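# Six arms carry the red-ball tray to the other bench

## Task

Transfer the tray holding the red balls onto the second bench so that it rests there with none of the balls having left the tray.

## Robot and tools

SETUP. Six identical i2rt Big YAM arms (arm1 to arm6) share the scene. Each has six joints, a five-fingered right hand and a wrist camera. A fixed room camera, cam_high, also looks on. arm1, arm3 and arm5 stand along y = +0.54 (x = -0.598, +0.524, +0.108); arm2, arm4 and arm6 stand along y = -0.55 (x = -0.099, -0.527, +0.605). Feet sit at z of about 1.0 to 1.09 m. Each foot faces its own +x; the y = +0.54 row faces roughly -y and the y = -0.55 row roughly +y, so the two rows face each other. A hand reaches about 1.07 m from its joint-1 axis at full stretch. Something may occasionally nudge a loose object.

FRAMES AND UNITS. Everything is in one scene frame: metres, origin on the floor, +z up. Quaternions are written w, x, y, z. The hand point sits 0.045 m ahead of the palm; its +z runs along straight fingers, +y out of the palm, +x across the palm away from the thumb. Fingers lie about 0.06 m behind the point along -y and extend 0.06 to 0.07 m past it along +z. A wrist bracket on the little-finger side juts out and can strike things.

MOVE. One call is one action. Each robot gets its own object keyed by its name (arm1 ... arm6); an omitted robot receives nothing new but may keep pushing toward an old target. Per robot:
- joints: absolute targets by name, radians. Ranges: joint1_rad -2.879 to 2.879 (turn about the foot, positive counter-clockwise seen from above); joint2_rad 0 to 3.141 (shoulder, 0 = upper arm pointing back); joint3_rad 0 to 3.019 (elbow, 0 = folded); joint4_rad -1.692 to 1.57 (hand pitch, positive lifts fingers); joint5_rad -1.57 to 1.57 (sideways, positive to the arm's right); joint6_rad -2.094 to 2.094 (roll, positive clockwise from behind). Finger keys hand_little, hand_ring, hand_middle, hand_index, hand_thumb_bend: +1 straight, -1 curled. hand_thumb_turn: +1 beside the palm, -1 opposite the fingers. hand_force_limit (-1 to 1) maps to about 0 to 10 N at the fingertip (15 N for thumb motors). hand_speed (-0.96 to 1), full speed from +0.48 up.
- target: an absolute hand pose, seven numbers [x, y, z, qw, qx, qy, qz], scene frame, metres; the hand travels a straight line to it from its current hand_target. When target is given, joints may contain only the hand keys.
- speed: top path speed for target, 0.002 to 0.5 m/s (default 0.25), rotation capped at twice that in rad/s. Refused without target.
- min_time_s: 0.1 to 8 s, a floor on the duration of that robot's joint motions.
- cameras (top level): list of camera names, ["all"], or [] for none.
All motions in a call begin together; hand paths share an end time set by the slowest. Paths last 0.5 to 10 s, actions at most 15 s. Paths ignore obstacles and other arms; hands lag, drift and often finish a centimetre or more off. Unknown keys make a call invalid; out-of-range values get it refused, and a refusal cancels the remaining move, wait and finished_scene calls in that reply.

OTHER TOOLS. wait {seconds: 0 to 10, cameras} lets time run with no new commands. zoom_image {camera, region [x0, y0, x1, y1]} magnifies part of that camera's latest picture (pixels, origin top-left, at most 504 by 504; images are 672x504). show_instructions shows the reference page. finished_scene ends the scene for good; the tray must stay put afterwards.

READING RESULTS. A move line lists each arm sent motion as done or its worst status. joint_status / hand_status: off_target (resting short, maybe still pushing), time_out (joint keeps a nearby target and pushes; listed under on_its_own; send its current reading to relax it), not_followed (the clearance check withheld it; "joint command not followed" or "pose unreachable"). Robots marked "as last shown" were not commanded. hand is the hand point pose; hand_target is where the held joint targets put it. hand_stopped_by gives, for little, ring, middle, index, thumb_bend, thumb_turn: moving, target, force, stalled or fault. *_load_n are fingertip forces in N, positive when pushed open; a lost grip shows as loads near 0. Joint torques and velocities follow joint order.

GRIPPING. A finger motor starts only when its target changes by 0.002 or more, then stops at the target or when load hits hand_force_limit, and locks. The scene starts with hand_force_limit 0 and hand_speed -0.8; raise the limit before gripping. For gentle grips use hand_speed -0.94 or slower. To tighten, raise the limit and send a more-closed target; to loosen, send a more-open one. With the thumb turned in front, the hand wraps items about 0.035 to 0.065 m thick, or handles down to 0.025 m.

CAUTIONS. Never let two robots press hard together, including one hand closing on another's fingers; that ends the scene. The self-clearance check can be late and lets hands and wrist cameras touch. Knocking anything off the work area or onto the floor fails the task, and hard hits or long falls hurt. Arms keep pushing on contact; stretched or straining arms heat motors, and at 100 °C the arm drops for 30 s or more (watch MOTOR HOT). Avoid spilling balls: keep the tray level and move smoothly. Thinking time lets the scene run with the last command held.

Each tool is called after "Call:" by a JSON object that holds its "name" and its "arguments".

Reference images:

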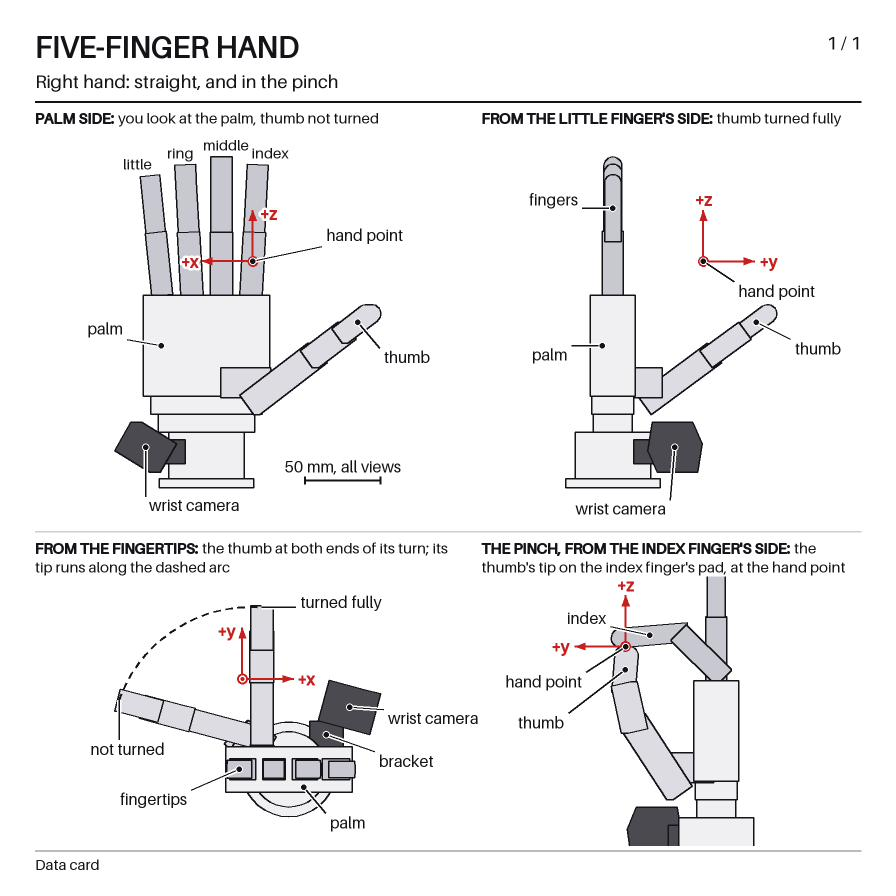

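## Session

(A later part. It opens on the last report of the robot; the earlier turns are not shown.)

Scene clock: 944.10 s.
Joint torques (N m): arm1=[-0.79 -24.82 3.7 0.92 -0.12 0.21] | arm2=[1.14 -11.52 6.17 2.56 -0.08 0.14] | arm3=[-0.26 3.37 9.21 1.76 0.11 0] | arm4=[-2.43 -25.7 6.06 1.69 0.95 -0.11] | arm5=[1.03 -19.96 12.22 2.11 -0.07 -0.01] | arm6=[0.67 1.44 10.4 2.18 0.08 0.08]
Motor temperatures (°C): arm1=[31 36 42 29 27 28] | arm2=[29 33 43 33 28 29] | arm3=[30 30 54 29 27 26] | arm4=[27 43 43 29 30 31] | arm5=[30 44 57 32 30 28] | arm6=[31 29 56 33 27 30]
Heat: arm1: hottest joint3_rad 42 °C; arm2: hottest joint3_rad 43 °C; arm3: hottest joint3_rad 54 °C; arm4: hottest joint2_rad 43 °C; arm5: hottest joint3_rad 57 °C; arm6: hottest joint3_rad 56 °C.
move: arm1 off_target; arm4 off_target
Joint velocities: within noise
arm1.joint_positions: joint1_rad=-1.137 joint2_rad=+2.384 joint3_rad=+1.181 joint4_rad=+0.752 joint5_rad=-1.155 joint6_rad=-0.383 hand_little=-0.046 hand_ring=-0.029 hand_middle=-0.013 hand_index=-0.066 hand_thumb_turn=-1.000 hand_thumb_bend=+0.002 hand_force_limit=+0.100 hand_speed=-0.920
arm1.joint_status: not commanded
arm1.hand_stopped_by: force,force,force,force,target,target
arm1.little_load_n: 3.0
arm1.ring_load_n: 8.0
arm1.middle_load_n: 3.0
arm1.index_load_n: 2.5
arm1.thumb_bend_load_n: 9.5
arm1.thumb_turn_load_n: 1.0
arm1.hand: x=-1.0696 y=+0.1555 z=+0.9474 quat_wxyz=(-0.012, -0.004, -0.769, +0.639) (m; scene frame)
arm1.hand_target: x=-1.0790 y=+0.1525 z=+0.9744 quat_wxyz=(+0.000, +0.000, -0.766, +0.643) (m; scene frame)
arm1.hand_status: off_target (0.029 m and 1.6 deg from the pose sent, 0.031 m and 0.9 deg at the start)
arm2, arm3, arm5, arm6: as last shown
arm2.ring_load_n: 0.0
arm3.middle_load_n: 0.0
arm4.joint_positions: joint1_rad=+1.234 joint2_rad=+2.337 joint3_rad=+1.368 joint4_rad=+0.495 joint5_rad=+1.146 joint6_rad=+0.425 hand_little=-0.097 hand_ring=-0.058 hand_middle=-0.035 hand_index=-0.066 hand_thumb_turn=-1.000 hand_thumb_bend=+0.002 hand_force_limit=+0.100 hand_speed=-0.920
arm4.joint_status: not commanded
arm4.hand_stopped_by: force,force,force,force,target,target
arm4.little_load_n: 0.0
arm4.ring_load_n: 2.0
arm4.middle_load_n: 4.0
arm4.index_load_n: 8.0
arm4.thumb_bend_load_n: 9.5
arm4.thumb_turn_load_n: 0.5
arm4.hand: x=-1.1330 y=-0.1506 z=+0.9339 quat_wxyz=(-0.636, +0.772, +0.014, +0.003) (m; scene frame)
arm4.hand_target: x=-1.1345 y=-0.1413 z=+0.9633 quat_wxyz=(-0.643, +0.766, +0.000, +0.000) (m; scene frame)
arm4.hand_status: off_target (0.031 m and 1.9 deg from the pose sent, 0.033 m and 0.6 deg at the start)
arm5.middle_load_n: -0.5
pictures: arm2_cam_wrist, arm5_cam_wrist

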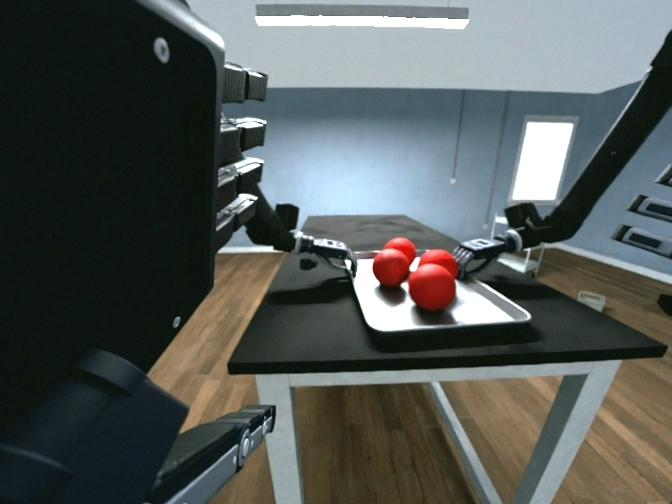

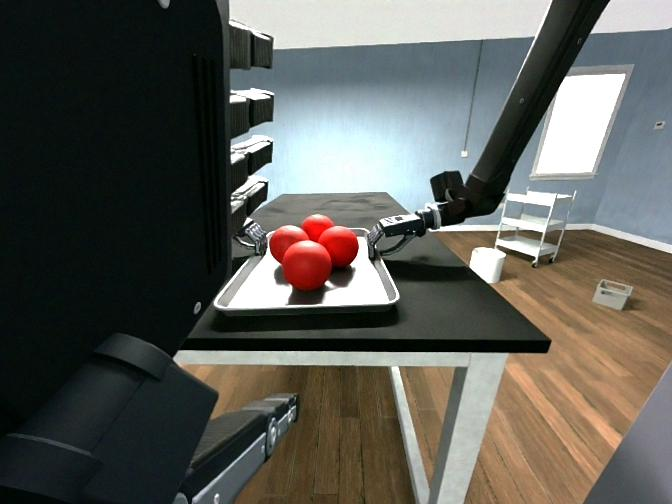

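Call:
{"name": "move", "arguments": {"arm1": {"target": [-1.079, 0.1525, 0.993, 0, 0, 0.766, -0.643], "speed": 0.04}, "arm4": {"target": [-1.1345, -0.1413, 0.982, 0.643, -0.766, 0, 0], "speed": 0.04}, "cameras": ["arm5_cam_wrist", "arm2_cam_wrist"]}}

Call:
{"name": "zoom_image", "arguments": {"camera": "arm5_cam_wrist", "region": [200, 180, 460, 330]}}

Call:
{"name": "zoom_image", "arguments": {"camera": "arm2_cam_wrist", "region": [280, 180, 540, 340]}}

Scene clock: 962.73 s.
Joint torques (N m): arm1=[-1.2 -26.75 4.22 1.06 -0.35 0.38] | arm2=[1.14 -11.52 6.17 2.56 -0.08 0.14] | arm3=[-0.26 3.43 9.21 1.77 0.11 0] | arm4=[-1.79 -26.87 6.53 1.77 1.02 -0.1] | arm5=[1.03 -19.9 12.19 2.11 -0.07 0] | arm6=[0.56 0.97 10.4 2.25 0.1 0.06]
Motor temperatures (°C): arm1=[31 39 41 29 27 28] | arm2=[29 33 43 33 28 29] | arm3=[30 30 54 29 27 26] | arm4=[27 44 43 29 31 31] | arm5=[30 44 57 32 30 28] | arm6=[31 29 56 33 27 30]
Heat: arm1: hottest joint3_rad 41 °C; arm2: hottest joint3_rad 43 °C; arm3: hottest joint3_rad 54 °C; arm4: hottest joint2_rad 44 °C; arm5: hottest joint3_rad 57 °C; arm6: hottest joint3_rad 56 °C.
move: arm1 off_target; arm4 off_target
Joint velocities: within noise
arm1.joint_positions: joint1_rad=-1.132 joint2_rad=+2.363 joint3_rad=+1.158 joint4_rad=+0.718 joint5_rad=-1.151 joint6_rad=-0.400 hand_little=-0.046 hand_ring=-0.029 hand_middle=-0.013 hand_index=-0.066 hand_thumb_turn=-1.000 hand_thumb_bend=+0.004 hand_force_limit=+0.100 hand_speed=-0.920
arm1.joint_status: not commanded
arm1.hand_stopped_by: force,force,force,force,target,target
arm1.little_load_n: 3.5
arm1.ring_load_n: 8.0
arm1.middle_load_n: 1.0
arm1.index_load_n: 1.0
arm1.thumb_bend_load_n: 14.0
arm1.thumb_turn_load_n: 2.5
arm1.hand: x=-1.0604 y=+0.1573 z=+0.9491 quat_wxyz=(-0.019, -0.008, -0.774, +0.633) (m; scene frame)
arm1.hand_target: x=-1.0781 y=+0.1525 z=+0.9916 quat_wxyz=(+0.000, +0.000, -0.766, +0.643) (m; scene frame)
arm1.hand_status: off_target (0.048 m and 2.8 deg from the pose sent, 0.047 m and 1.6 deg at the start)
arm2.joint_positions: joint1_rad=+0.778 joint2_rad=+1.978 joint3_rad=+0.664 joint4_rad=+1.565 joint5_rad=-0.720 joint6_rad=-1.110 hand_little=+1.000 hand_ring=+1.000 hand_middle=+1.000 hand_index=+1.000 hand_thumb_turn=+1.000 hand_thumb_bend=+1.000 hand_force_limit=+0.000 hand_speed=-0.800
arm2.joint_status: not commanded
arm2.hand_stopped_by: target,target,target,target,target,target
arm2.little_load_n: 0.0
arm2.ring_load_n: 0.0
arm2.middle_load_n: 0.0
arm2.index_load_n: 0.0
arm2.thumb_bend_load_n: 0.0
arm2.thumb_turn_load_n: 0.0
arm2.hand: x=-0.5895 y=-0.2193 z=+1.1489 quat_wxyz=(-0.763, +0.098, +0.631, -0.102) (m; scene frame)
arm2.hand_target: x=-0.5998 y=-0.2203 z=+1.1560 quat_wxyz=(-0.770, +0.086, +0.624, -0.105) (m; scene frame)
arm2.hand_status: not commanded
arm3, arm6: as last shown
arm4.joint_positions: joint1_rad=+1.230 joint2_rad=+2.318 joint3_rad=+1.353 joint4_rad=+0.460 joint5_rad=+1.145 joint6_rad=+0.425 hand_little=-0.097 hand_ring=-0.058 hand_middle=-0.035 hand_index=-0.066 hand_thumb_turn=-1.000 hand_thumb_bend=+0.002 hand_force_limit=+0.100 hand_speed=-0.920
arm4.joint_status: not commanded
arm4.hand_stopped_by: force,force,force,force,target,target
arm4.little_load_n: 0.0
arm4.ring_load_n: 0.5
arm4.middle_load_n: 3.5
arm4.index_load_n: 7.5
arm4.thumb_bend_load_n: 12.5
arm4.thumb_turn_load_n: 0.0
arm4.hand: x=-1.1242 y=-0.1506 z=+0.9351 quat_wxyz=(-0.631, +0.775, +0.022, +0.015) (m; scene frame)
arm4.hand_target: x=-1.1341 y=-0.1412 z=+0.9810 quat_wxyz=(-0.643, +0.766, +0.000, +0.000) (m; scene frame)
arm4.hand_status: off_target (0.049 m and 3.5 deg from the pose sent, 0.049 m and 1.9 deg at the start)
arm5.joint_positions: joint1_rad=-0.715 joint2_rad=+2.342 joint3_rad=+1.719 joint4_rad=+0.909 joint5_rad=+0.769 joint6_rad=-1.521 hand_little=+1.000 hand_ring=+1.000 hand_middle=+1.000 hand_index=+1.000 hand_thumb_turn=+1.000 hand_thumb_bend=+1.000 hand_force_limit=+0.000 hand_speed=-0.800
arm5.joint_status: not commanded
arm5.hand_stopped_by: target,target,target,target,target,target
arm5.little_load_n: 0.0
arm5.ring_load_n: 0.0
arm5.middle_load_n: 0.0
arm5.index_load_n: 0.0
arm5.thumb_bend_load_n: 0.0
arm5.thumb_turn_load_n: 0.0
arm5.hand: x=-0.5899 y=+0.0828 z=+1.1543 quat_wxyz=(+0.765, -0.076, -0.630, +0.104) (m; scene frame)
arm5.hand_target: x=-0.5993 y=+0.0805 z=+1.1560 quat_wxyz=(+0.773, -0.084, -0.620, +0.106) (m; scene frame)
arm5.hand_status: not commanded
pictures: arm2_cam_wrist, arm5_cam_wrist

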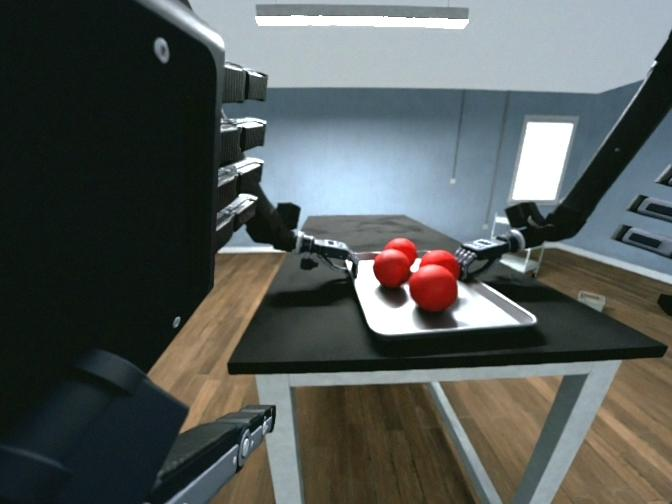

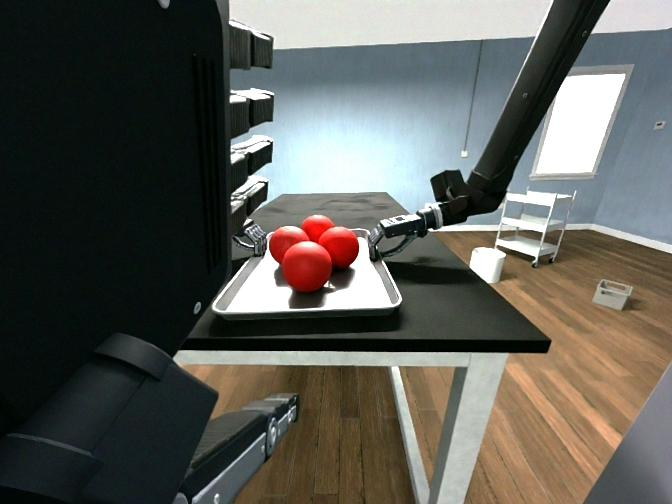

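Scaled by 1.938.

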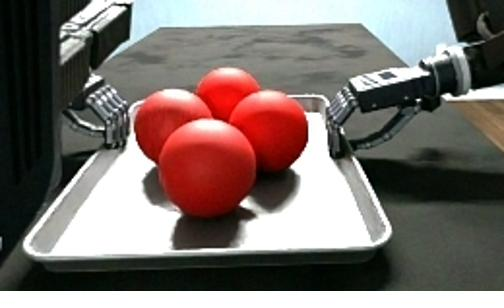

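Scaled by 1.938.

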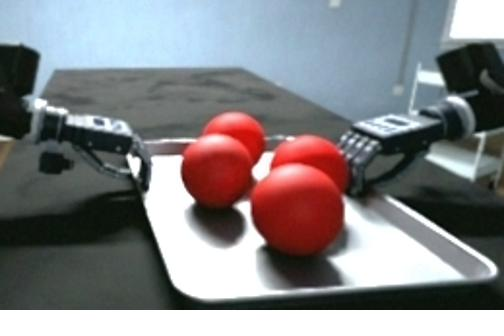

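Call:
{"name": "move", "arguments": {"arm1": {"target": [-1.07, 0.1525, 0.958, 0, 0, 0.766, -0.643], "speed": 0.04}, "arm4": {"target": [-1.125, -0.1413, 0.947, 0.643, -0.766, 0, 0], "speed": 0.04}}}

Call:
{"name": "move", "arguments": {"arm1": {"target": [-0.95, 0.1565, 0.958, 0, 0, 0.766, -0.643], "speed": 0.04}, "arm4": {"target": [-1.005, -0.1373, 0.947, 0.643, -0.766, 0, 0], "speed": 0.04}, "cameras": ["arm5_cam_wrist", "arm2_cam_wrist"]}}

Scene clock: 1094.50 s.
Joint torques (N m): arm1=[-0.73 -20.37 4.77 2.61 -0.22 0.26] | arm2=[1.14 -11.52 6.17 2.58 -0.08 0.14] | arm3=[-0.21 3.43 9.21 1.76 0.11 0] | arm4=[-2.32 -22.01 6.37 3.1 0.85 -0.05] | arm5=[0.91 -19.84 12.21 2.06 -0.06 -0.01] | arm6=[0.62 1.26 10.36 2.25 0.09 0.07]
Motor temperatures (°C): arm1=[30 40 40 28 28 28] | arm2=[29 33 42 33 28 29] | arm3=[30 29 55 29 27 26] | arm4=[27 47 41 29 33 31] | arm5=[30 45 58 32 30 28] | arm6=[30 29 56 33 27 30]
Heat: arm1: hottest joint2_rad 40 °C; arm2: hottest joint3_rad 42 °C; arm3: hottest joint3_rad 55 °C; arm4: hottest joint2_rad 47 °C; arm5: hottest joint3_rad 58 °C; arm6: hottest joint3_rad 56 °C.
move: arm1 off_target; arm4 off_target
Joint velocities: within noise
arm1.joint_positions: joint1_rad=-1.131 joint2_rad=+2.368 joint3_rad=+1.152 joint4_rad=+0.756 joint5_rad=-1.147 joint6_rad=-0.387 hand_little=-0.046 hand_ring=-0.029 hand_middle=-0.014 hand_index=-0.066 hand_thumb_turn=-1.000 hand_thumb_bend=+0.004 hand_force_limit=+0.100 hand_speed=-0.920
arm1.joint_status: not commanded
arm1.hand_stopped_by: force,force,force,force,target,target
arm1.little_load_n: 4.5
arm1.ring_load_n: 8.0
arm1.middle_load_n: 0.0
arm1.index_load_n: 0.5
arm1.thumb_bend_load_n: 11.5
arm1.thumb_turn_load_n: 1.0
arm1.hand: x=-1.0602 y=+0.1564 z=+0.9485 quat_wxyz=(-0.013, -0.005, -0.772, +0.636) (m; scene frame)
arm1.hand_target: x=-1.0699 y=+0.1527 z=+0.9582 quat_wxyz=(+0.000, +0.000, -0.766, +0.643) (m; scene frame)
arm1.hand_status: off_target (0.014 m and 1.9 deg from the pose sent, 0.014 m and 2.8 deg at the start)
arm2, arm3, arm5, arm6: as last shown
arm4.joint_positions: joint1_rad=+1.228 joint2_rad=+2.321 joint3_rad=+1.339 joint4_rad=+0.505 joint5_rad=+1.143 joint6_rad=+0.415 hand_little=-0.097 hand_ring=-0.058 hand_middle=-0.035 hand_index=-0.066 hand_thumb_turn=-1.000 hand_thumb_bend=+0.002 hand_force_limit=+0.100 hand_speed=-0.920
arm4.joint_status: not commanded
arm4.hand_stopped_by: force,force,force,force,target,target
arm4.little_load_n: 0.0
arm4.ring_load_n: 0.5
arm4.middle_load_n: 3.0
arm4.index_load_n: 6.0
arm4.thumb_bend_load_n: 12.0
arm4.thumb_turn_load_n: 1.0
arm4.hand: x=-1.1227 y=-0.1504 z=+0.9346 quat_wxyz=(-0.635, +0.773, +0.017, +0.008) (m; scene frame)
arm4.hand_target: x=-1.1248 y=-0.1414 z=+0.9471 quat_wxyz=(-0.643, +0.766, +0.000, +0.000) (m; scene frame)
arm4.hand_status: off_target (0.016 m and 2.5 deg from the pose sent, 0.015 m and 3.5 deg at the start)
arm5.index_load_n: -0.5
pictures: none

Scene clock: 1098.07 s.
Joint torques (N m): arm1=[-0.15 -19.72 1.33 1.92 0 0.26] | arm2=[1.14 -11.58 6.16 2.58 -0.08 0.14] | arm3=[-0.26 3.43 9.21 1.76 0.11 0] | arm4=[-3.02 -19.66 3.58 2.77 0.65 -0.17] | arm5=[0.97 -19.72 12.19 2.09 -0.06 -0.01] | arm6=[0.91 1.2 10.37 2.18 0.09 0.06]
Motor temperatures (°C): arm1=[30 41 39 28 28 28] | arm2=[29 33 42 33 28 29] | arm3=[30 29 55 29 27 26] | arm4=[27 48 41 29 33 31] | arm5=[30 45 58 32 30 28] | arm6=[30 29 56 33 27 30]
Heat: arm1: hottest joint2_rad 41 °C; arm2: hottest joint3_rad 42 °C; arm3: hottest joint3_rad 55 °C; arm4: hottest joint2_rad 48 °C; arm5: hottest joint3_rad 58 °C; arm6: hottest joint3_rad 56 °C.
move: arm1 off_target; arm4 off_target
Joint velocities: within noise
arm1.joint_positions: joint1_rad=-1.038 joint2_rad=+2.333 joint3_rad=+0.846 joint4_rad=+1.109 joint5_rad=-1.059 joint6_rad=-0.305 hand_little=-0.046 hand_ring=-0.029 hand_middle=-0.014 hand_index=-0.066 hand_thumb_turn=-1.000 hand_thumb_bend=+0.004 hand_force_limit=+0.100 hand_speed=-0.920
arm1.joint_status: not commanded
arm1.hand_stopped_by: force,force,force,force,target,target
arm1.little_load_n: 2.0
arm1.ring_load_n: 7.5
arm1.middle_load_n: 1.0
arm1.index_load_n: 3.5
arm1.thumb_bend_load_n: 9.0
arm1.thumb_turn_load_n: -1.5
arm1.hand: x=-0.9472 y=+0.1609 z=+0.9421 quat_wxyz=(-0.008, -0.003, -0.771, +0.637) (m; scene frame)
arm1.hand_target: x=-0.9499 y=+0.1565 z=+0.9577 quat_wxyz=(+0.000, +0.000, -0.766, +0.643) (m; scene frame)
arm1.hand_status: off_target (0.017 m and 1.4 deg from the pose sent, 0.111 m and 1.9 deg at the start)
arm2, arm3, arm5, arm6: as last shown
arm4.joint_positions: joint1_rad=+1.140 joint2_rad=+2.218 joint3_rad=+1.000 joint4_rad=+0.825 joint5_rad=+1.056 joint6_rad=+0.343 hand_little=-0.097 hand_ring=-0.058 hand_middle=-0.035 hand_index=-0.066 hand_thumb_turn=-1.000 hand_thumb_bend=+0.002 hand_force_limit=+0.100 hand_speed=-0.920
arm4.joint_status: not commanded
arm4.hand_stopped_by: force,force,force,force,target,target
arm4.little_load_n: 0.0
arm4.ring_load_n: 0.5
arm4.middle_load_n: 2.5
arm4.index_load_n: 6.0
arm4.thumb_bend_load_n: 10.0
arm4.thumb_turn_load_n: 3.0
arm4.hand: x=-1.0116 y=-0.1470 z=+0.9324 quat_wxyz=(-0.636, +0.772, +0.012, -0.001) (m; scene frame)
arm4.hand_target: x=-1.0050 y=-0.1374 z=+0.9467 quat_wxyz=(-0.643, +0.766, +0.000, +0.000) (m; scene frame)
arm4.hand_status: off_target (0.019 m and 1.8 deg from the pose sent, 0.119 m and 2.5 deg at the start)
arm5.index_load_n: 0.0
arm5.thumb_turn_load_n: 0.5
pictures: arm2_cam_wrist, arm5_cam_wrist

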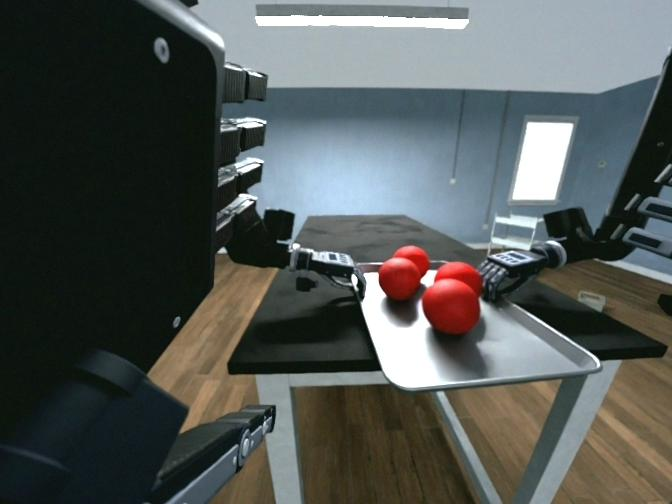

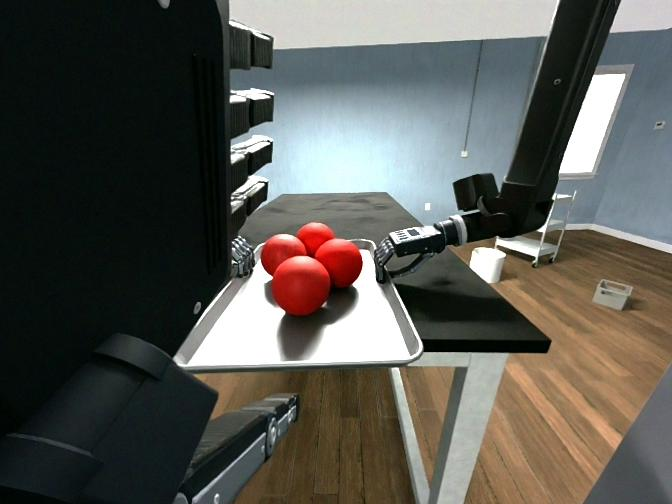

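Call:
{"name": "move", "arguments": {"arm1": {"target": [-0.84, 0.1605, 0.958, 0, 0, 0.766, -0.643], "speed": 0.04}, "arm4": {"target": [-0.895, -0.1333, 0.947, 0.643, -0.766, 0, 0], "speed": 0.04}, "cameras": ["arm5_cam_wrist", "arm2_cam_wrist", "cam_high"]}}

Scene clock: 1109.97 s.
Joint torques (N m): arm1=[-0.44 -15.62 0.21 3.43 -0.21 0.39] | arm2=[1.2 -11.52 6.17 2.58 -0.08 0.14] | arm3=[-0.21 3.49 9.21 1.76 0.11 0] | arm4=[-2.9 -17.08 2.06 3.17 0.53 -0.16] | arm5=[0.91 -19.9 12.22 2.11 -0.07 0] | arm6=[0.5 1.2 10.35 2.19 0.08 0.07]
Motor temperatures (°C): arm1=[30 41 39 29 27 28] | arm2=[29 33 42 33 28 29] | arm3=[30 29 55 29 27 26] | arm4=[27 49 41 29 32 31] | arm5=[30 45 59 32 30 28] | arm6=[30 29 56 33 27 30]
Heat: arm1: hottest joint2_rad 41 °C; arm2: hottest joint3_rad 42 °C; arm3: hottest joint3_rad 55 °C; arm4: hottest joint2_rad 49 °C; arm5: hottest joint3_rad 59 °C; arm6: hottest joint3_rad 56 °C.
move: arm1 off_target; arm4 off_target
Joint velocities: within noise
arm1.joint_positions: joint1_rad=-0.890 joint2_rad=+2.336 joint3_rad=+0.590 joint4_rad=+1.403 joint5_rad=-0.915 joint6_rad=-0.239 hand_little=-0.046 hand_ring=-0.029 hand_middle=-0.013 hand_index=-0.066 hand_thumb_turn=-1.000 hand_thumb_bend=+0.004 hand_force_limit=+0.100 hand_speed=-0.920
arm1.joint_status: not commanded
arm1.hand_stopped_by: force,force,force,force,target,target
arm1.little_load_n: 0.5
arm1.ring_load_n: 7.0
arm1.middle_load_n: 2.5
arm1.index_load_n: 3.5
arm1.thumb_bend_load_n: 14.0
arm1.thumb_turn_load_n: 0.0
arm1.hand: x=-0.8338 y=+0.1673 z=+0.9427 quat_wxyz=(-0.012, -0.006, -0.779, +0.627) (m; scene frame)
arm1.hand_target: x=-0.8398 y=+0.1606 z=+0.9579 quat_wxyz=(+0.000, +0.001, -0.766, +0.643) (m; scene frame)
arm1.hand_status: off_target (0.018 m and 2.8 deg from the pose sent, 0.108 m and 1.4 deg at the start)
arm2, arm3, arm5, arm6: as last shown
arm3.middle_load_n: -0.5
arm4.joint_positions: joint1_rad=+1.007 joint2_rad=+2.163 joint3_rad=+0.729 joint4_rad=+1.100 joint5_rad=+0.934 joint6_rad=+0.265 hand_little=-0.097 hand_ring=-0.058 hand_middle=-0.035 hand_index=-0.066 hand_thumb_turn=-1.000 hand_thumb_bend=+0.002 hand_force_limit=+0.100 hand_speed=-0.920
arm4.joint_status: not commanded
arm4.hand_stopped_by: force,force,force,force,target,target
arm4.little_load_n: 0.0
arm4.ring_load_n: 1.0
arm4.middle_load_n: 3.0
arm4.index_load_n: 6.5
arm4.thumb_bend_load_n: 10.5
arm4.thumb_turn_load_n: 2.5
arm4.hand: x=-0.8998 y=-0.1419 z=+0.9314 quat_wxyz=(-0.633, +0.774, +0.012, +0.001) (m; scene frame)
arm4.hand_target: x=-0.8950 y=-0.1334 z=+0.9466 quat_wxyz=(-0.643, +0.766, +0.000, +0.000) (m; scene frame)
arm4.hand_status: off_target (0.018 m and 2.0 deg from the pose sent, 0.118 m and 1.8 deg at the start)
arm5.thumb_turn_load_n: 0.0
pictures: arm2_cam_wrist, arm5_cam_wrist, cam_high

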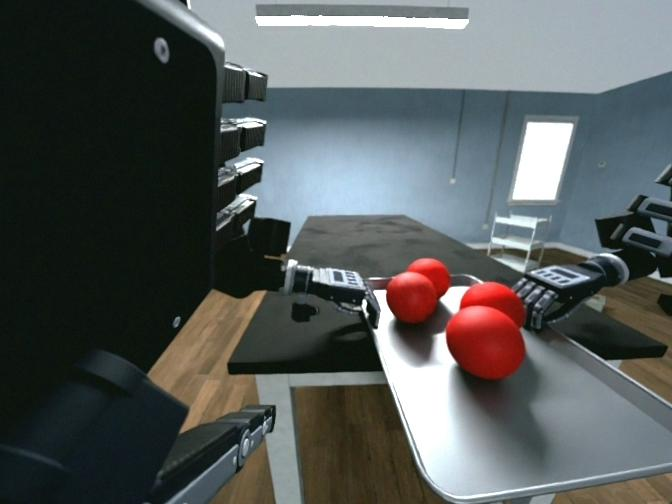

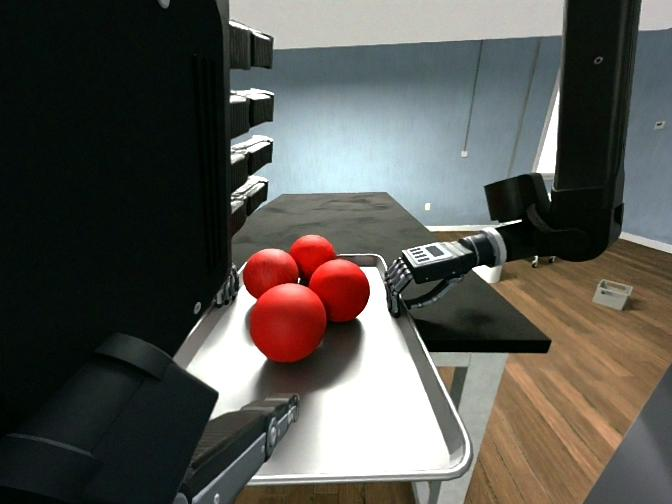

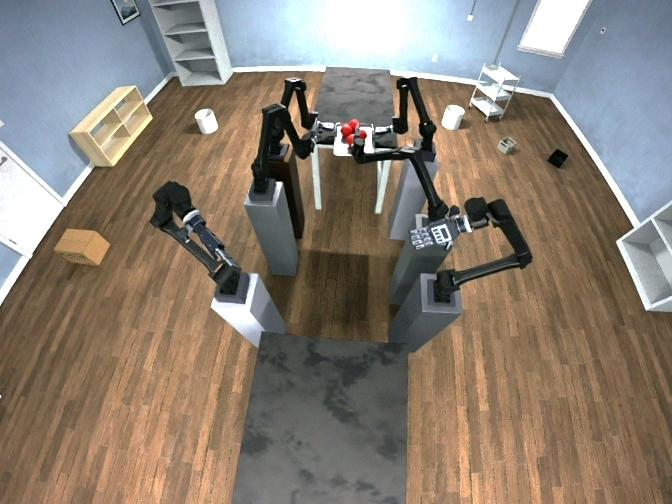

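Call:
{"name": "move", "arguments": {"arm1": {"target": [-0.84, 0.162, 0.938, 0, 0, 0.766, -0.643], "speed": 0.06}, "arm4": {"target": [-0.895, -0.137, 0.924, 0.643, -0.766, 0, 0], "speed": 0.06}}}

Call:
{"name": "move", "arguments": {"arm1": {"joints": {"hand_speed": -0.6, "hand_index": 0.12, "hand_middle": 0.12, "hand_ring": 0.12, "hand_little": 0.12}}, "arm4": {"joints": {"hand_speed": -0.6, "hand_index": 0.12, "hand_middle": 0.12, "hand_ring": 0.12, "hand_little": 0.12}}, "cameras": ["arm5_cam_wrist", "arm2_cam_wrist", "arm1_cam_wrist", "arm4_cam_wrist"]}}

Call:
{"name": "zoom_image", "arguments": {"camera": "arm5_cam_wrist", "region": [200, 200, 500, 400]}}

Call:
{"name": "zoom_image", "arguments": {"camera": "arm2_cam_wrist", "region": [280, 200, 580, 400]}}

Scene clock: 1178.43 s.
Joint torques (N m): arm1=[-0.73 -12.98 1.54 2.3 -0.03 0.13] | arm2=[1.14 -11.52 6.17 2.56 -0.08 0.14] | arm3=[-0.21 3.49 9.21 1.76 0.11 0] | arm4=[-2.73 -12.51 3.21 2.74 0.53 -0.06] | arm5=[0.91 -19.84 12.22 2.09 -0.06 -0.01] | arm6=[0.62 1.14 10.37 2.22 0.08 0.07]
Motor temperatures (°C): arm1=[30 39 38 29 27 28] | arm2=[29 33 42 32 28 29] | arm3=[30 29 55 29 27 26] | arm4=[27 48 38 29 32 31] | arm5=[30 46 59 32 30 28] | arm6=[30 29 57 33 27 30]
Heat: arm1: hottest joint2_rad 39 °C; arm2: hottest joint3_rad 42 °C; arm3: hottest joint3_rad 55 °C; arm4: hottest joint2_rad 48 °C; arm5: hottest joint3_rad 59 °C; arm6: hottest joint3_rad 57 °C.
move: arm1 done; arm4 done
Joint velocities: within noise
arm1.joint_positions: joint1_rad=-0.890 joint2_rad=+2.377 joint3_rad=+0.595 joint4_rad=+1.478 joint5_rad=-0.921 joint6_rad=-0.217 hand_little=-0.046 hand_ring=-0.029 hand_middle=-0.014 hand_index=-0.066 hand_thumb_turn=-1.000 hand_thumb_bend=+0.004 hand_force_limit=+0.100 hand_speed=-0.920
arm1.joint_status: not commanded
arm1.hand_stopped_by: force,force,force,force,target,target
arm1.little_load_n: 0.0
arm1.ring_load_n: 5.5
arm1.middle_load_n: 0.5
arm1.index_load_n: 3.5
arm1.thumb_bend_load_n: 9.5
arm1.thumb_turn_load_n: -1.0
arm1.hand: x=-0.8318 y=+0.1670 z=+0.9393 quat_wxyz=(-0.009, -0.003, -0.771, +0.637) (m; scene frame)
arm1.hand_target: x=-0.8399 y=+0.1621 z=+0.9383 quat_wxyz=(+0.000, +0.000, -0.766, +0.643) (m; scene frame)
arm1.hand_status: done (0.010 m and 1.4 deg from the pose sent, 0.009 m and 2.8 deg at the start)
arm2, arm3, arm5, arm6: as last shown
arm2.ring_load_n: -0.5
arm3.middle_load_n: 0.0
arm4.joint_positions: joint1_rad=+1.009 joint2_rad=+2.187 joint3_rad=+0.726 joint4_rad=+1.163 joint5_rad=+0.939 joint6_rad=+0.259 hand_little=-0.097 hand_ring=-0.058 hand_middle=-0.035 hand_index=-0.066 hand_thumb_turn=-1.000 hand_thumb_bend=+0.002 hand_force_limit=+0.100 hand_speed=-0.920
arm4.joint_status: not commanded
arm4.hand_stopped_by: force,force,force,force,target,target
arm4.little_load_n: 0.0
arm4.ring_load_n: 1.5
arm4.middle_load_n: 1.5
arm4.index_load_n: 3.5
arm4.thumb_bend_load_n: 7.5
arm4.thumb_turn_load_n: 2.5
arm4.hand: x=-0.8995 y=-0.1418 z=+0.9309 quat_wxyz=(-0.641, +0.767, +0.004, -0.007) (m; scene frame)
arm4.hand_target: x=-0.8950 y=-0.1372 z=+0.9241 quat_wxyz=(-0.643, +0.766, +0.000, +0.000) (m; scene frame)
arm4.hand_status: done (0.010 m and 0.9 deg from the pose sent, 0.010 m and 2.0 deg at the start)
pictures: none

Scene clock: 1179.10 s.
Joint torques (N m): arm1=[-0.62 -13.45 1.28 2.32 -0.03 0.13] | arm2=[1.14 -11.52 6.19 2.58 -0.08 0.14] | arm3=[-0.26 3.43 9.2 1.76 0.11 0.01] | arm4=[-2.55 -12.51 3.12 2.61 0.57 -0.07] | arm5=[0.97 -19.84 12.19 2.07 -0.07 -0.01] | arm6=[0.5 1.14 10.4 2.22 0.09 0.08]
Motor temperatures (°C): arm1=[30 39 38 29 27 28] | arm2=[29 33 42 32 28 29] | arm3=[30 29 55 29 27 26] | arm4=[27 47 38 29 32 31] | arm5=[30 46 59 32 30 28] | arm6=[30 29 57 33 27 30]
Heat: arm1: hottest joint2_rad 39 °C; arm2: hottest joint3_rad 42 °C; arm3: hottest joint3_rad 55 °C; arm4: hottest joint2_rad 47 °C; arm5: hottest joint3_rad 59 °C; arm6: hottest joint3_rad 57 °C.
move: arm1 done; arm4 done
Joint velocities: within noise
arm1.joint_positions: joint1_rad=-0.891 joint2_rad=+2.382 joint3_rad=+0.599 joint4_rad=+1.478 joint5_rad=-0.921 joint6_rad=-0.216 hand_little=+0.120 hand_ring=+0.120 hand_middle=+0.120 hand_index=+0.120 hand_thumb_turn=-1.000 hand_thumb_bend=+0.000 hand_force_limit=+0.100 hand_speed=-0.600
arm1.joint_status: all done
arm1.hand_stopped_by: target,target,target,target,target,target
arm1.little_load_n: 0.0
arm1.ring_load_n: 0.0
arm1.middle_load_n: 0.0
arm1.index_load_n: 0.0
arm1.thumb_bend_load_n: 1.5
arm1.thumb_turn_load_n: 0.5
arm1.hand: x=-0.8327 y=+0.1671 z=+0.9375 quat_wxyz=(-0.009, -0.004, -0.771, +0.636) (m; scene frame)
arm1.hand_target: x=-0.8399 y=+0.1621 z=+0.9383 quat_wxyz=(+0.000, +0.000, -0.766, +0.643) (m; scene frame)
arm1.hand_status: not commanded
arm2, arm5: as last shown
arm2.ring_load_n: 0.0
arm3.joint_positions: joint1_rad=+0.131 joint2_rad=+0.610 joint3_rad=+1.382 joint4_rad=-1.436 joint5_rad=+0.089 joint6_rad=-1.113 hand_little=+1.000 hand_ring=+1.000 hand_middle=+1.000 hand_index=+1.000 hand_thumb_turn=+1.000 hand_thumb_bend=+1.000 hand_force_limit=+0.000 hand_speed=-0.800
arm3.joint_status: not commanded
arm3.hand_stopped_by: target,target,target,target,target,target
arm3.little_load_n: 0.0
arm3.ring_load_n: 0.0
arm3.middle_load_n: 0.0
arm3.index_load_n: 0.0
arm3.thumb_bend_load_n: 0.0
arm3.thumb_turn_load_n: 0.0
arm3.hand: x=+0.4881 y=+0.3367 z=+1.4687 quat_wxyz=(+0.245, +0.500, -0.746, +0.365) (m; scene frame)
arm3.hand_target: x=+0.4880 y=+0.3372 z=+1.4793 quat_wxyz=(+0.250, +0.496, -0.742, +0.376) (m; scene frame)
arm3.hand_status: not commanded
arm4.joint_positions: joint1_rad=+1.009 joint2_rad=+2.189 joint3_rad=+0.726 joint4_rad=+1.165 joint5_rad=+0.939 joint6_rad=+0.259 hand_little=+0.120 hand_ring=+0.120 hand_middle=+0.120 hand_index=+0.120 hand_thumb_turn=-1.000 hand_thumb_bend=+0.000 hand_force_limit=+0.100 hand_speed=-0.600
arm4.joint_status: all done
arm4.hand_stopped_by: target,target,target,target,target,target
arm4.little_load_n: 0.0
arm4.ring_load_n: 0.0
arm4.middle_load_n: -0.5
arm4.index_load_n: 0.0
arm4.thumb_bend_load_n: 0.5
arm4.thumb_turn_load_n: 0.5
arm4.hand: x=-0.8994 y=-0.1423 z=+0.9299 quat_wxyz=(-0.641, +0.767, +0.004, -0.007) (m; scene frame)
arm4.hand_target: x=-0.8949 y=-0.1372 z=+0.9241 quat_wxyz=(-0.643, +0.766, +0.000, +0.000) (m; scene frame)
arm4.hand_status: not commanded
arm6.joint_positions: joint1_rad=-0.493 joint2_rad=+0.613 joint3_rad=+1.441 joint4_rad=-1.236 joint5_rad=+0.146 joint6_rad=-1.234 hand_little=+1.000 hand_ring=+1.000 hand_middle=+1.000 hand_index=+1.000 hand_thumb_turn=+1.000 hand_thumb_bend=+1.000 hand_force_limit=+0.000 hand_speed=-0.800
arm6.joint_status: not commanded
arm6.hand_stopped_by: target,target,target,target,target,target
arm6.little_load_n: 0.0
arm6.ring_load_n: 0.0
arm6.middle_load_n: 0.0
arm6.index_load_n: 0.0
arm6.thumb_bend_load_n: 0.0
arm6.thumb_turn_load_n: 0.0
arm6.hand: x=+0.7739 y=-0.3801 z=+1.6091 quat_wxyz=(-0.317, +0.787, +0.279, +0.449) (m; scene frame)
arm6.hand_target: x=+0.7729 y=-0.3820 z=+1.6204 quat_wxyz=(-0.325, +0.781, +0.276, +0.457) (m; scene frame)
arm6.hand_status: not commanded
pictures: arm1_cam_wrist, arm2_cam_wrist, arm4_cam_wrist, arm5_cam_wrist

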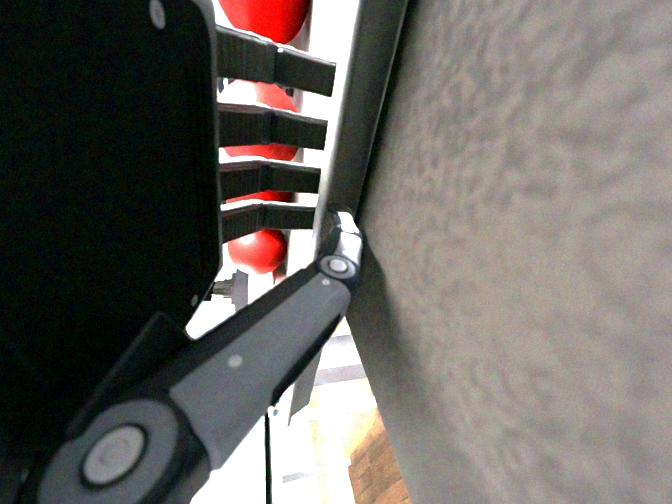

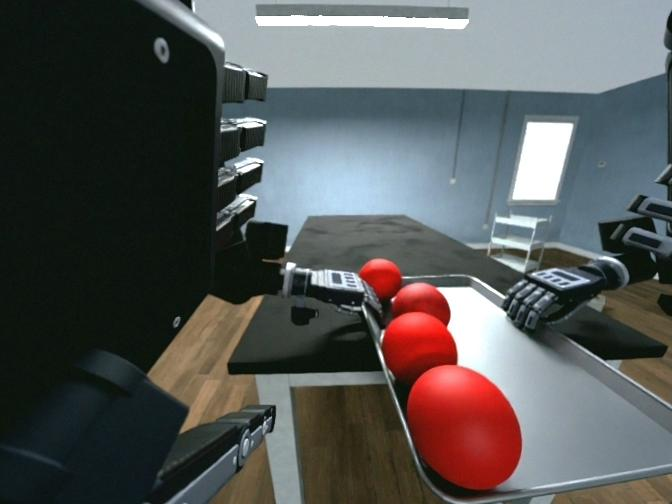

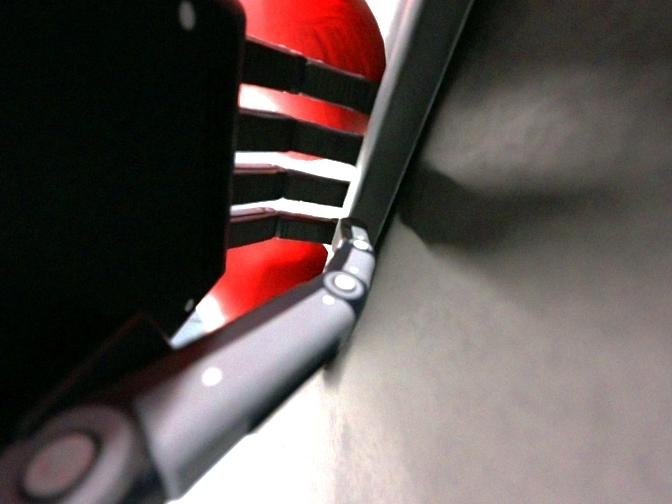

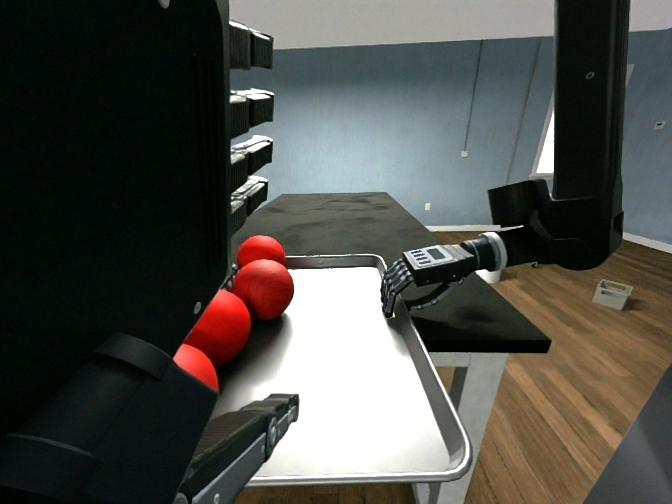

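Scaled by 1.680.

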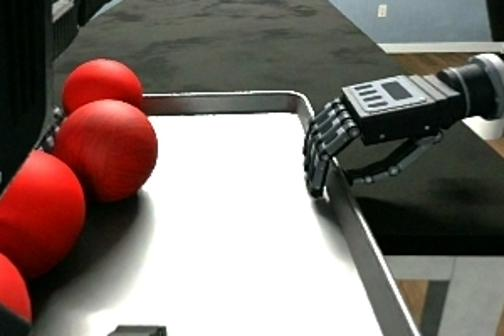

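Scaled by 1.680.

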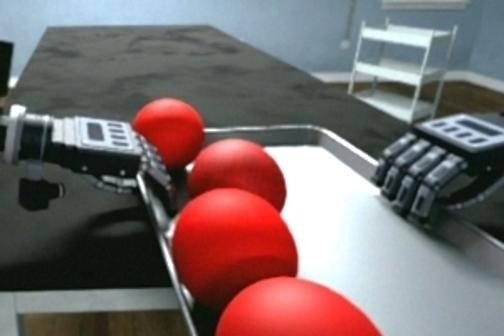

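Call:
{"name": "move", "arguments": {"arm1": {"target": [-0.918, 0.1575, 0.944, 0, 0, 0.766, -0.643], "speed": 0.05}, "arm4": {"target": [-0.973, -0.1415, 0.930, 0.643, -0.766, 0, 0], "speed": 0.05}, "cameras": ["arm5_cam_wrist", "arm2_cam_wrist", "arm1_cam_wrist", "arm4_cam_wrist"]}}

Call:
{"name": "zoom_image", "arguments": {"camera": "arm5_cam_wrist", "region": [200, 200, 500, 400]}}

Call:
{"name": "zoom_image", "arguments": {"camera": "arm2_cam_wrist", "region": [280, 200, 580, 400]}}

Scene clock: 1206.07 s.
Joint torques (N m): arm1=[-1.73 -17.14 3.48 0.57 0.53 -0.23] | arm2=[1.14 -11.52 6.19 2.58 -0.08 0.14] | arm3=[-0.26 3.43 9.2 1.76 0.11 0] | arm4=[-1.14 -15.15 6.35 1.72 0.28 0.23] | arm5=[0.97 -19.96 12.21 2.1 -0.07 -0.01] | arm6=[0.79 1.32 10.48 2.21 0.09 0.07]
Motor temperatures (°C): arm1=[30 37 38 29 27 28] | arm2=[29 33 42 32 28 29] | arm3=[30 29 55 29 27 26] | arm4=[27 44 38 29 32 31] | arm5=[30 46 59 32 30 28] | arm6=[30 29 57 33 27 30]
Heat: arm1: hottest joint3_rad 38 °C; arm2: hottest joint3_rad 42 °C; arm3: hottest joint3_rad 55 °C; arm4: hottest joint2_rad 44 °C; arm5: hottest joint3_rad 59 °C; arm6: hottest joint3_rad 57 °C.
move: arm1 off_target; arm4 off_target
Joint velocities: within noise
arm1.joint_positions: joint1_rad=-0.984 joint2_rad=+2.355 joint3_rad=+0.741 joint4_rad=+1.264 joint5_rad=-1.037 joint6_rad=-0.234 hand_little=+0.120 hand_ring=+0.120 hand_middle=+0.120 hand_index=+0.120 hand_thumb_turn=-1.000 hand_thumb_bend=+0.001 hand_force_limit=+0.100 hand_speed=-0.600
arm1.joint_status: not commanded
arm1.hand_stopped_by: target,target,target,target,target,target
arm1.little_load_n: 0.0
arm1.ring_load_n: -0.5
arm1.middle_load_n: 3.0
arm1.index_load_n: 0.0
arm1.thumb_bend_load_n: 1.5
arm1.thumb_turn_load_n: -1.0
arm1.hand: x=-0.8913 y=+0.1633 z=+0.9378 quat_wxyz=(-0.032, -0.009, -0.769, +0.638) (m; scene frame)
arm1.hand_target: x=-0.9175 y=+0.1582 z=+0.9449 quat_wxyz=(+0.000, +0.000, -0.766, +0.643) (m; scene frame)
arm1.hand_status: off_target (0.028 m and 3.8 deg from the pose sent, 0.086 m and 1.5 deg at the start)
arm2, arm3, arm5, arm6: as last shown
arm4.joint_positions: joint1_rad=+1.095 joint2_rad=+2.202 joint3_rad=+0.867 joint4_rad=+0.970 joint5_rad=+1.043 joint6_rad=+0.287 hand_little=+0.120 hand_ring=+0.120 hand_middle=+0.120 hand_index=+0.120 hand_thumb_turn=-1.000 hand_thumb_bend=+0.000 hand_force_limit=+0.100 hand_speed=-0.600
arm4.joint_status: not commanded
arm4.hand_stopped_by: target,target,target,target,target,target
arm4.little_load_n: 0.0
arm4.ring_load_n: 0.0
arm4.middle_load_n: 0.0
arm4.index_load_n: 0.0
arm4.thumb_bend_load_n: 1.5
arm4.thumb_turn_load_n: -1.0
arm4.hand: x=-0.9537 y=-0.1479 z=+0.9268 quat_wxyz=(-0.639, +0.769, +0.013, +0.017) (m; scene frame)
arm4.hand_target: x=-0.9724 y=-0.1422 z=+0.9306 quat_wxyz=(-0.643, +0.766, +0.000, +0.000) (m; scene frame)
arm4.hand_status: off_target (0.021 m and 2.5 deg from the pose sent, 0.074 m and 1.0 deg at the start)
arm5.ring_load_n: -0.5
pictures: arm1_cam_wrist, arm2_cam_wrist, arm4_cam_wrist, arm5_cam_wrist

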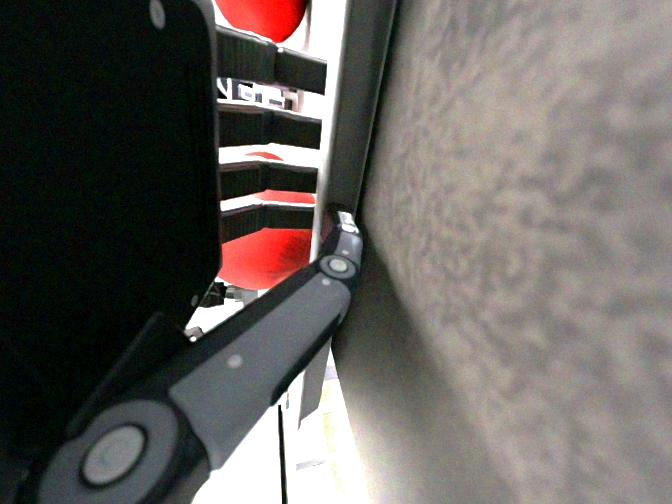

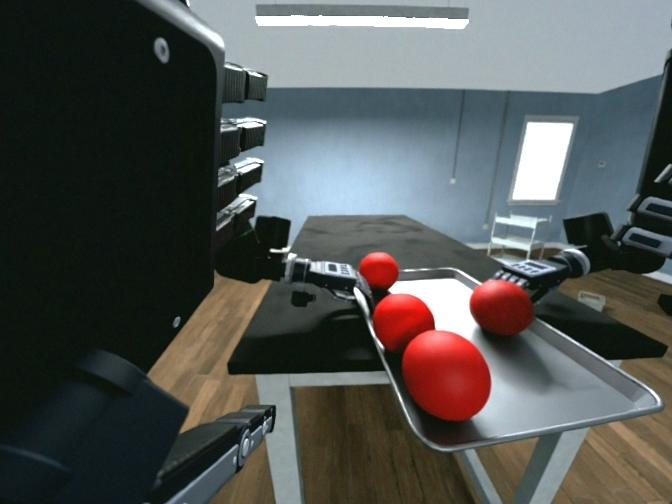

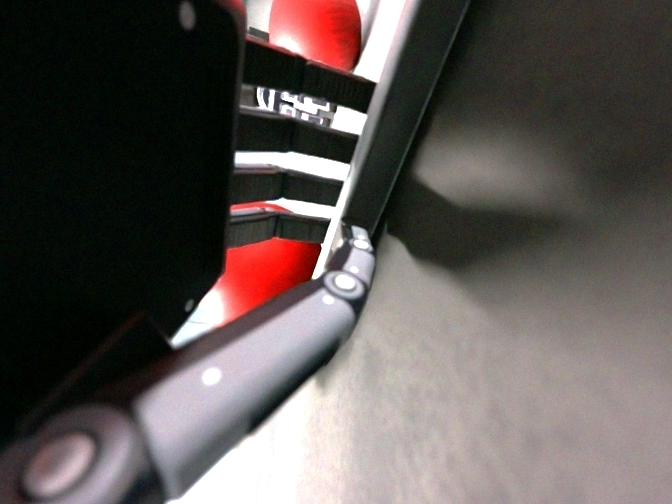

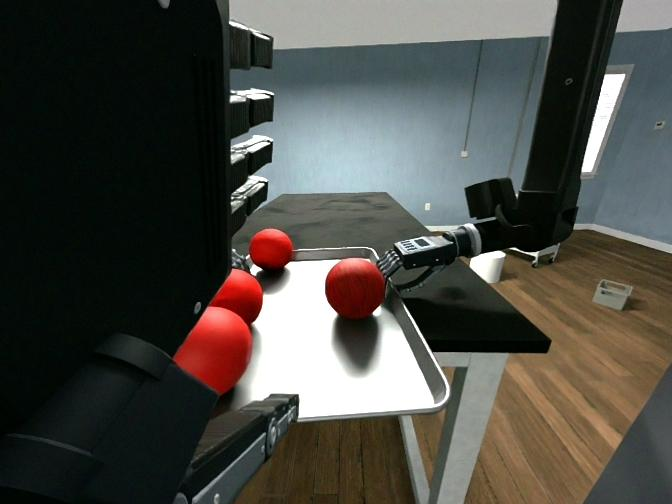

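Scaled by 1.680.

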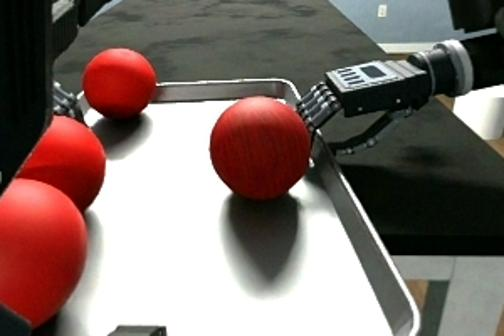

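Scaled by 1.680.

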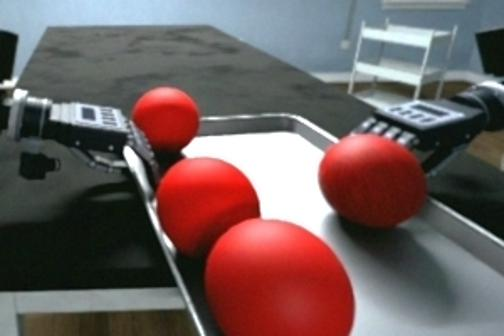

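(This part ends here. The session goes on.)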